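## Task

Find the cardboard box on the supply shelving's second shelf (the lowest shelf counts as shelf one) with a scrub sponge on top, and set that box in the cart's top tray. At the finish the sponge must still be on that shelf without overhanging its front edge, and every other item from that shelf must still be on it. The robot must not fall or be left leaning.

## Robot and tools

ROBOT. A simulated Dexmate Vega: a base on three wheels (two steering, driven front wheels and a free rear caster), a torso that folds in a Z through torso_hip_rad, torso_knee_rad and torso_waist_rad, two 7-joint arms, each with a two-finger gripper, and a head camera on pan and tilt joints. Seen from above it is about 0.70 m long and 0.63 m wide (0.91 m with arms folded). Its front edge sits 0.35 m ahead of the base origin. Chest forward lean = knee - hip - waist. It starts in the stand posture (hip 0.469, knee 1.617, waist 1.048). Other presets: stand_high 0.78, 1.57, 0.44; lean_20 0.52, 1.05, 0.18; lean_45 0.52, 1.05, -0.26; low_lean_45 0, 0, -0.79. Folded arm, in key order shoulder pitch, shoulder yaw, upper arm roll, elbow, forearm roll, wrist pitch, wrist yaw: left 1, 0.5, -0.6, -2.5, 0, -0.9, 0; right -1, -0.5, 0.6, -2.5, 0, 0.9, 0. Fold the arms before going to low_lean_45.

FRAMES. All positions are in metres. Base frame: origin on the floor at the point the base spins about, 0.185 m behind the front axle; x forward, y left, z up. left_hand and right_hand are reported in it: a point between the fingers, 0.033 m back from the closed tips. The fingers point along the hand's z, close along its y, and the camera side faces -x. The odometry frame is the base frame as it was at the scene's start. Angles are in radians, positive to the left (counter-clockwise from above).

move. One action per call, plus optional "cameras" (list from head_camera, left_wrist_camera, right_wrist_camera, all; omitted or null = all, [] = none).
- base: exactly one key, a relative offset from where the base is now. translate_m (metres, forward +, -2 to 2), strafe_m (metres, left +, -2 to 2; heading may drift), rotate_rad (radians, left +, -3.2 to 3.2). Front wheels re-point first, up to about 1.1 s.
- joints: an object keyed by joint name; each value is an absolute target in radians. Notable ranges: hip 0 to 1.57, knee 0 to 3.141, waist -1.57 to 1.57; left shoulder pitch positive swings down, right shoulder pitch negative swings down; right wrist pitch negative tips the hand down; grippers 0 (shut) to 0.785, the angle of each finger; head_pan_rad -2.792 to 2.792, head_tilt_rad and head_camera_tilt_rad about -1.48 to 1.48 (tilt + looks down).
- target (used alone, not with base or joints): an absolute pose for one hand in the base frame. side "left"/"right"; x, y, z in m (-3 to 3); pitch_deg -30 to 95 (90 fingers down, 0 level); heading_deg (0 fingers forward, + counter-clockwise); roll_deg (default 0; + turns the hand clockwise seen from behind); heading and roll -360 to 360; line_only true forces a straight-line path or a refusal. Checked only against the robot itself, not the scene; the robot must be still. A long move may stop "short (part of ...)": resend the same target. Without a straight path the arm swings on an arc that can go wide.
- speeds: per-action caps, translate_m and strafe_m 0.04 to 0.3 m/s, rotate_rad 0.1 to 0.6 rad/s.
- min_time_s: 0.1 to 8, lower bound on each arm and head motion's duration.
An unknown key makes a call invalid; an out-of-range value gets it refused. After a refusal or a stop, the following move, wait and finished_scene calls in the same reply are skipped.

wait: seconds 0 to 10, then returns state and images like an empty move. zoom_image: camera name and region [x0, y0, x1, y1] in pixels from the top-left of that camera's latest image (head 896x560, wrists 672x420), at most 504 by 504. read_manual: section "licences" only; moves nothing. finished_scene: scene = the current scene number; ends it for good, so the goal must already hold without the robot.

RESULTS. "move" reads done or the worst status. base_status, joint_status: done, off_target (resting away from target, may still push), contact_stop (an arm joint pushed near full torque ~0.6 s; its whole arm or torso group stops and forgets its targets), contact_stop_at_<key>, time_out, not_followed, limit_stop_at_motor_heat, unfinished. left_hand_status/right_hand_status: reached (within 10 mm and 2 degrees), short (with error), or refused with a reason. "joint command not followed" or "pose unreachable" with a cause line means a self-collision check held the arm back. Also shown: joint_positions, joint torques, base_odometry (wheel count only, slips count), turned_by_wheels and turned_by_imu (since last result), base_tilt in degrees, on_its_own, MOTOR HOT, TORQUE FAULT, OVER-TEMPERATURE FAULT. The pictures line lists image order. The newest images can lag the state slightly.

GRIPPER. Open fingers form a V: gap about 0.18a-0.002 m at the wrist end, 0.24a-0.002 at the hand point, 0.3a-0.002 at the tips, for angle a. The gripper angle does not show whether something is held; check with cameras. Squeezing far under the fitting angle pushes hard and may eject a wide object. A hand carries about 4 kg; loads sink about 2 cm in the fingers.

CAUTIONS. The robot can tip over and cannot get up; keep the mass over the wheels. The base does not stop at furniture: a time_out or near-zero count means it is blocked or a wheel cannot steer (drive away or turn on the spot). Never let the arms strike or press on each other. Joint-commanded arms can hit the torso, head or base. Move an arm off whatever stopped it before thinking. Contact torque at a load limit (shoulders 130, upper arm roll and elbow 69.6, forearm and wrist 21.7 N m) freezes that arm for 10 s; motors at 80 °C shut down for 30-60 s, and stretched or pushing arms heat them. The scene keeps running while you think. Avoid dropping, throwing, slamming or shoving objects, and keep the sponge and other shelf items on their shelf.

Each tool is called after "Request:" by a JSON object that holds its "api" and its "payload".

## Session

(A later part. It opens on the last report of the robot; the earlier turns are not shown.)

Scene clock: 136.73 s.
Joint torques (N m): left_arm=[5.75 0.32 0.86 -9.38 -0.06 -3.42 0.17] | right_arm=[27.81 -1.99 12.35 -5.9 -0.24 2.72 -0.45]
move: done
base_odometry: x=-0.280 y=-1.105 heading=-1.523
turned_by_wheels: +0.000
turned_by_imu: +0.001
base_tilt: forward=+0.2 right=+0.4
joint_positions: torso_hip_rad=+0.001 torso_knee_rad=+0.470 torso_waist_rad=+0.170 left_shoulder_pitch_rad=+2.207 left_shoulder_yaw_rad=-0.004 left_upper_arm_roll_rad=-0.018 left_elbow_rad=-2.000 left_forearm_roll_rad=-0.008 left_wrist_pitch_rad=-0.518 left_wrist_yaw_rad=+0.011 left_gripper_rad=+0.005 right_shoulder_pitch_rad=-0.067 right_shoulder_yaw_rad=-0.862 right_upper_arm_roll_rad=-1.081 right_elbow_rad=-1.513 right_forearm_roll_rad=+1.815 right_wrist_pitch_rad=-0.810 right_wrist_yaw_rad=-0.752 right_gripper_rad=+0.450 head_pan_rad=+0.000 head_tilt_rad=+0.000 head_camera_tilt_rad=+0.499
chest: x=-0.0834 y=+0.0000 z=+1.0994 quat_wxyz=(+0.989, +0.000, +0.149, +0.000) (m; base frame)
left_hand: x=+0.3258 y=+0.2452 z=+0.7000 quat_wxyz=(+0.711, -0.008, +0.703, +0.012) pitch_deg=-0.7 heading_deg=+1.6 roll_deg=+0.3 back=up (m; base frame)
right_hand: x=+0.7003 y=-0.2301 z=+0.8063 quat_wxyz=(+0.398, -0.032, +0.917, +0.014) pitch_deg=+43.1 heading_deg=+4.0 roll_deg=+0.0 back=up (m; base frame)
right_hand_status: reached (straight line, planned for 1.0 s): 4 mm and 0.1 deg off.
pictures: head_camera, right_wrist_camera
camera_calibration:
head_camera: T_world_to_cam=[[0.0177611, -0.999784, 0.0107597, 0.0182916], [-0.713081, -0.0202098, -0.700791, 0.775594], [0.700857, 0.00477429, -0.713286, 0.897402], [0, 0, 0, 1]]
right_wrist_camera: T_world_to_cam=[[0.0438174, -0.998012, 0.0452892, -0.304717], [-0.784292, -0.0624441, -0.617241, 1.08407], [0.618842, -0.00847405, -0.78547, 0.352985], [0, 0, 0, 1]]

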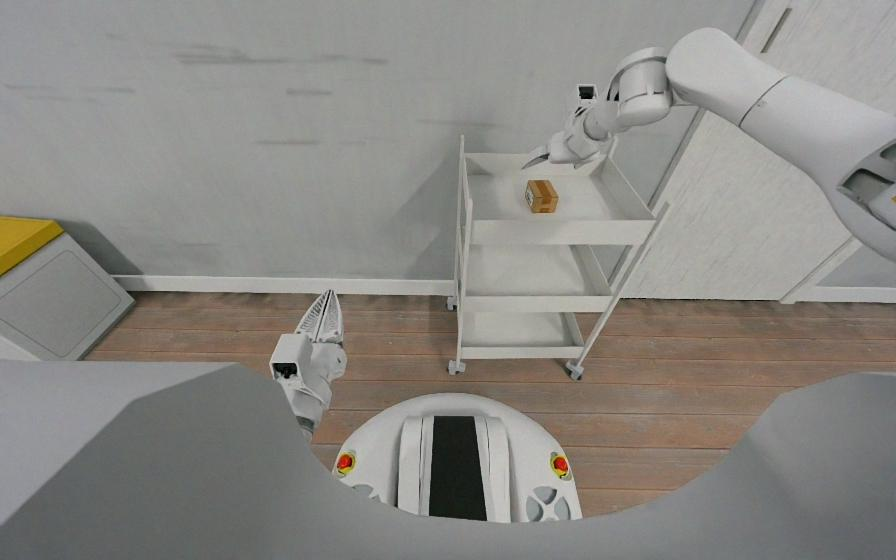

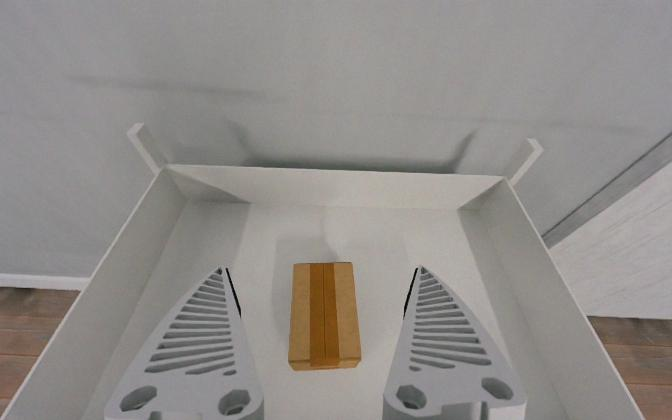

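Request:
{"api": "move", "payload": {"joints": {"head_pan_rad": 2.05, "head_camera_tilt_rad": 0.3}, "cameras": ["head_camera"]}}

Request:
{"api": "zoom_image", "payload": {"camera": "head_camera", "region": [340, 100, 620, 330]}}

Scene clock: 139.20 s.
Joint torques (N m): left_arm=[5.16 0.33 1.11 -9.32 -0.15 -3.61 0.09] | right_arm=[27.52 -4.75 11.43 -6.65 -0.01 2 -0.42]
move: done
base_odometry: x=-0.280 y=-1.105 heading=-1.523
turned_by_wheels: +0.000
turned_by_imu: +0.001
base_tilt: forward=+0.1 right=+0.4
joint_positions: torso_hip_rad=+0.001 torso_knee_rad=+0.470 torso_waist_rad=+0.170 left_shoulder_pitch_rad=+2.207 left_shoulder_yaw_rad=-0.004 left_upper_arm_roll_rad=-0.018 left_elbow_rad=-2.000 left_forearm_roll_rad=-0.008 left_wrist_pitch_rad=-0.518 left_wrist_yaw_rad=+0.011 left_gripper_rad=+0.005 right_shoulder_pitch_rad=-0.064 right_shoulder_yaw_rad=-0.864 right_upper_arm_roll_rad=-1.079 right_elbow_rad=-1.517 right_forearm_roll_rad=+1.820 right_wrist_pitch_rad=-0.815 right_wrist_yaw_rad=-0.757 right_gripper_rad=+0.450 head_pan_rad=+2.049 head_tilt_rad=+0.000 head_camera_tilt_rad=+0.301
joint_status: all done
chest: x=-0.0834 y=+0.0000 z=+1.0994 quat_wxyz=(+0.989, +0.000, +0.149, +0.000) (m; base frame)
left_hand: x=+0.3258 y=+0.2452 z=+0.7000 quat_wxyz=(+0.711, -0.008, +0.703, +0.012) pitch_deg=-0.7 heading_deg=+1.6 roll_deg=+0.3 back=up (m; base frame)
right_hand: x=+0.6997 y=-0.2301 z=+0.8092 quat_wxyz=(+0.398, -0.032, +0.917, +0.014) pitch_deg=+43.1 heading_deg=+4.0 roll_deg=+0.0 back=up (m; base frame)
pictures: head_camera
camera_calibration:
head_camera: T_world_to_cam=[[0.848926, 0.469306, -0.243055, 0.430429], [-0.136196, -0.250094, -0.958595, 1.15785], [-0.510661, 0.846879, -0.148394, 0.0669531], [0, 0, 0, 1]]

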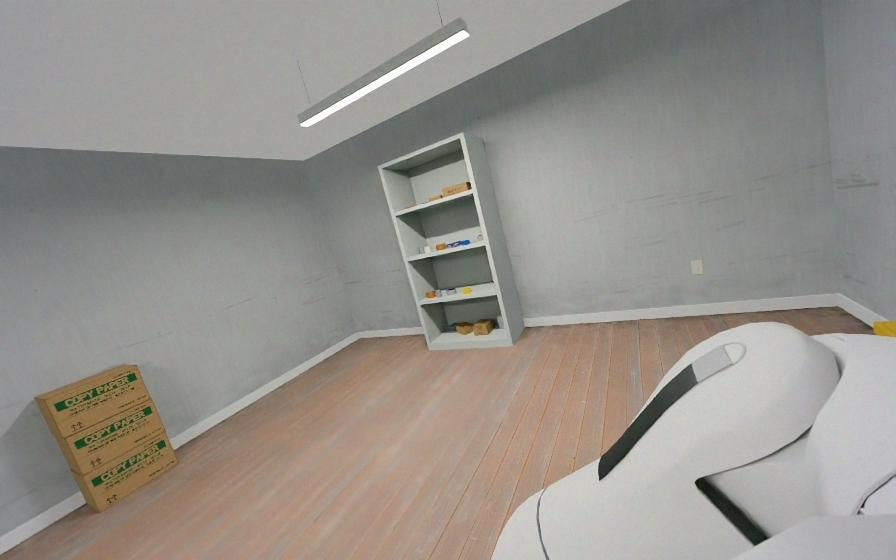

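Scaled by 1.800 from the camera's 896x560 image, which has a finer 960x600 frame.

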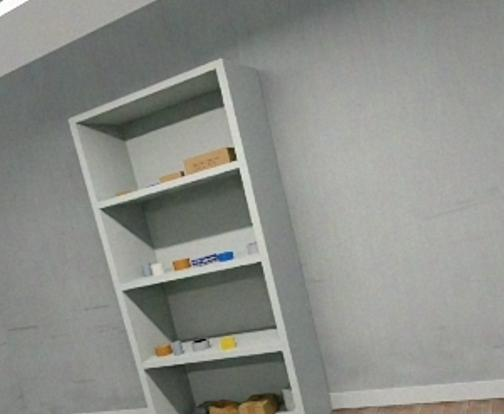

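Request:
{"api": "finished_scene", "payload": {"scene": 2}}

The scene is finished: the task was done.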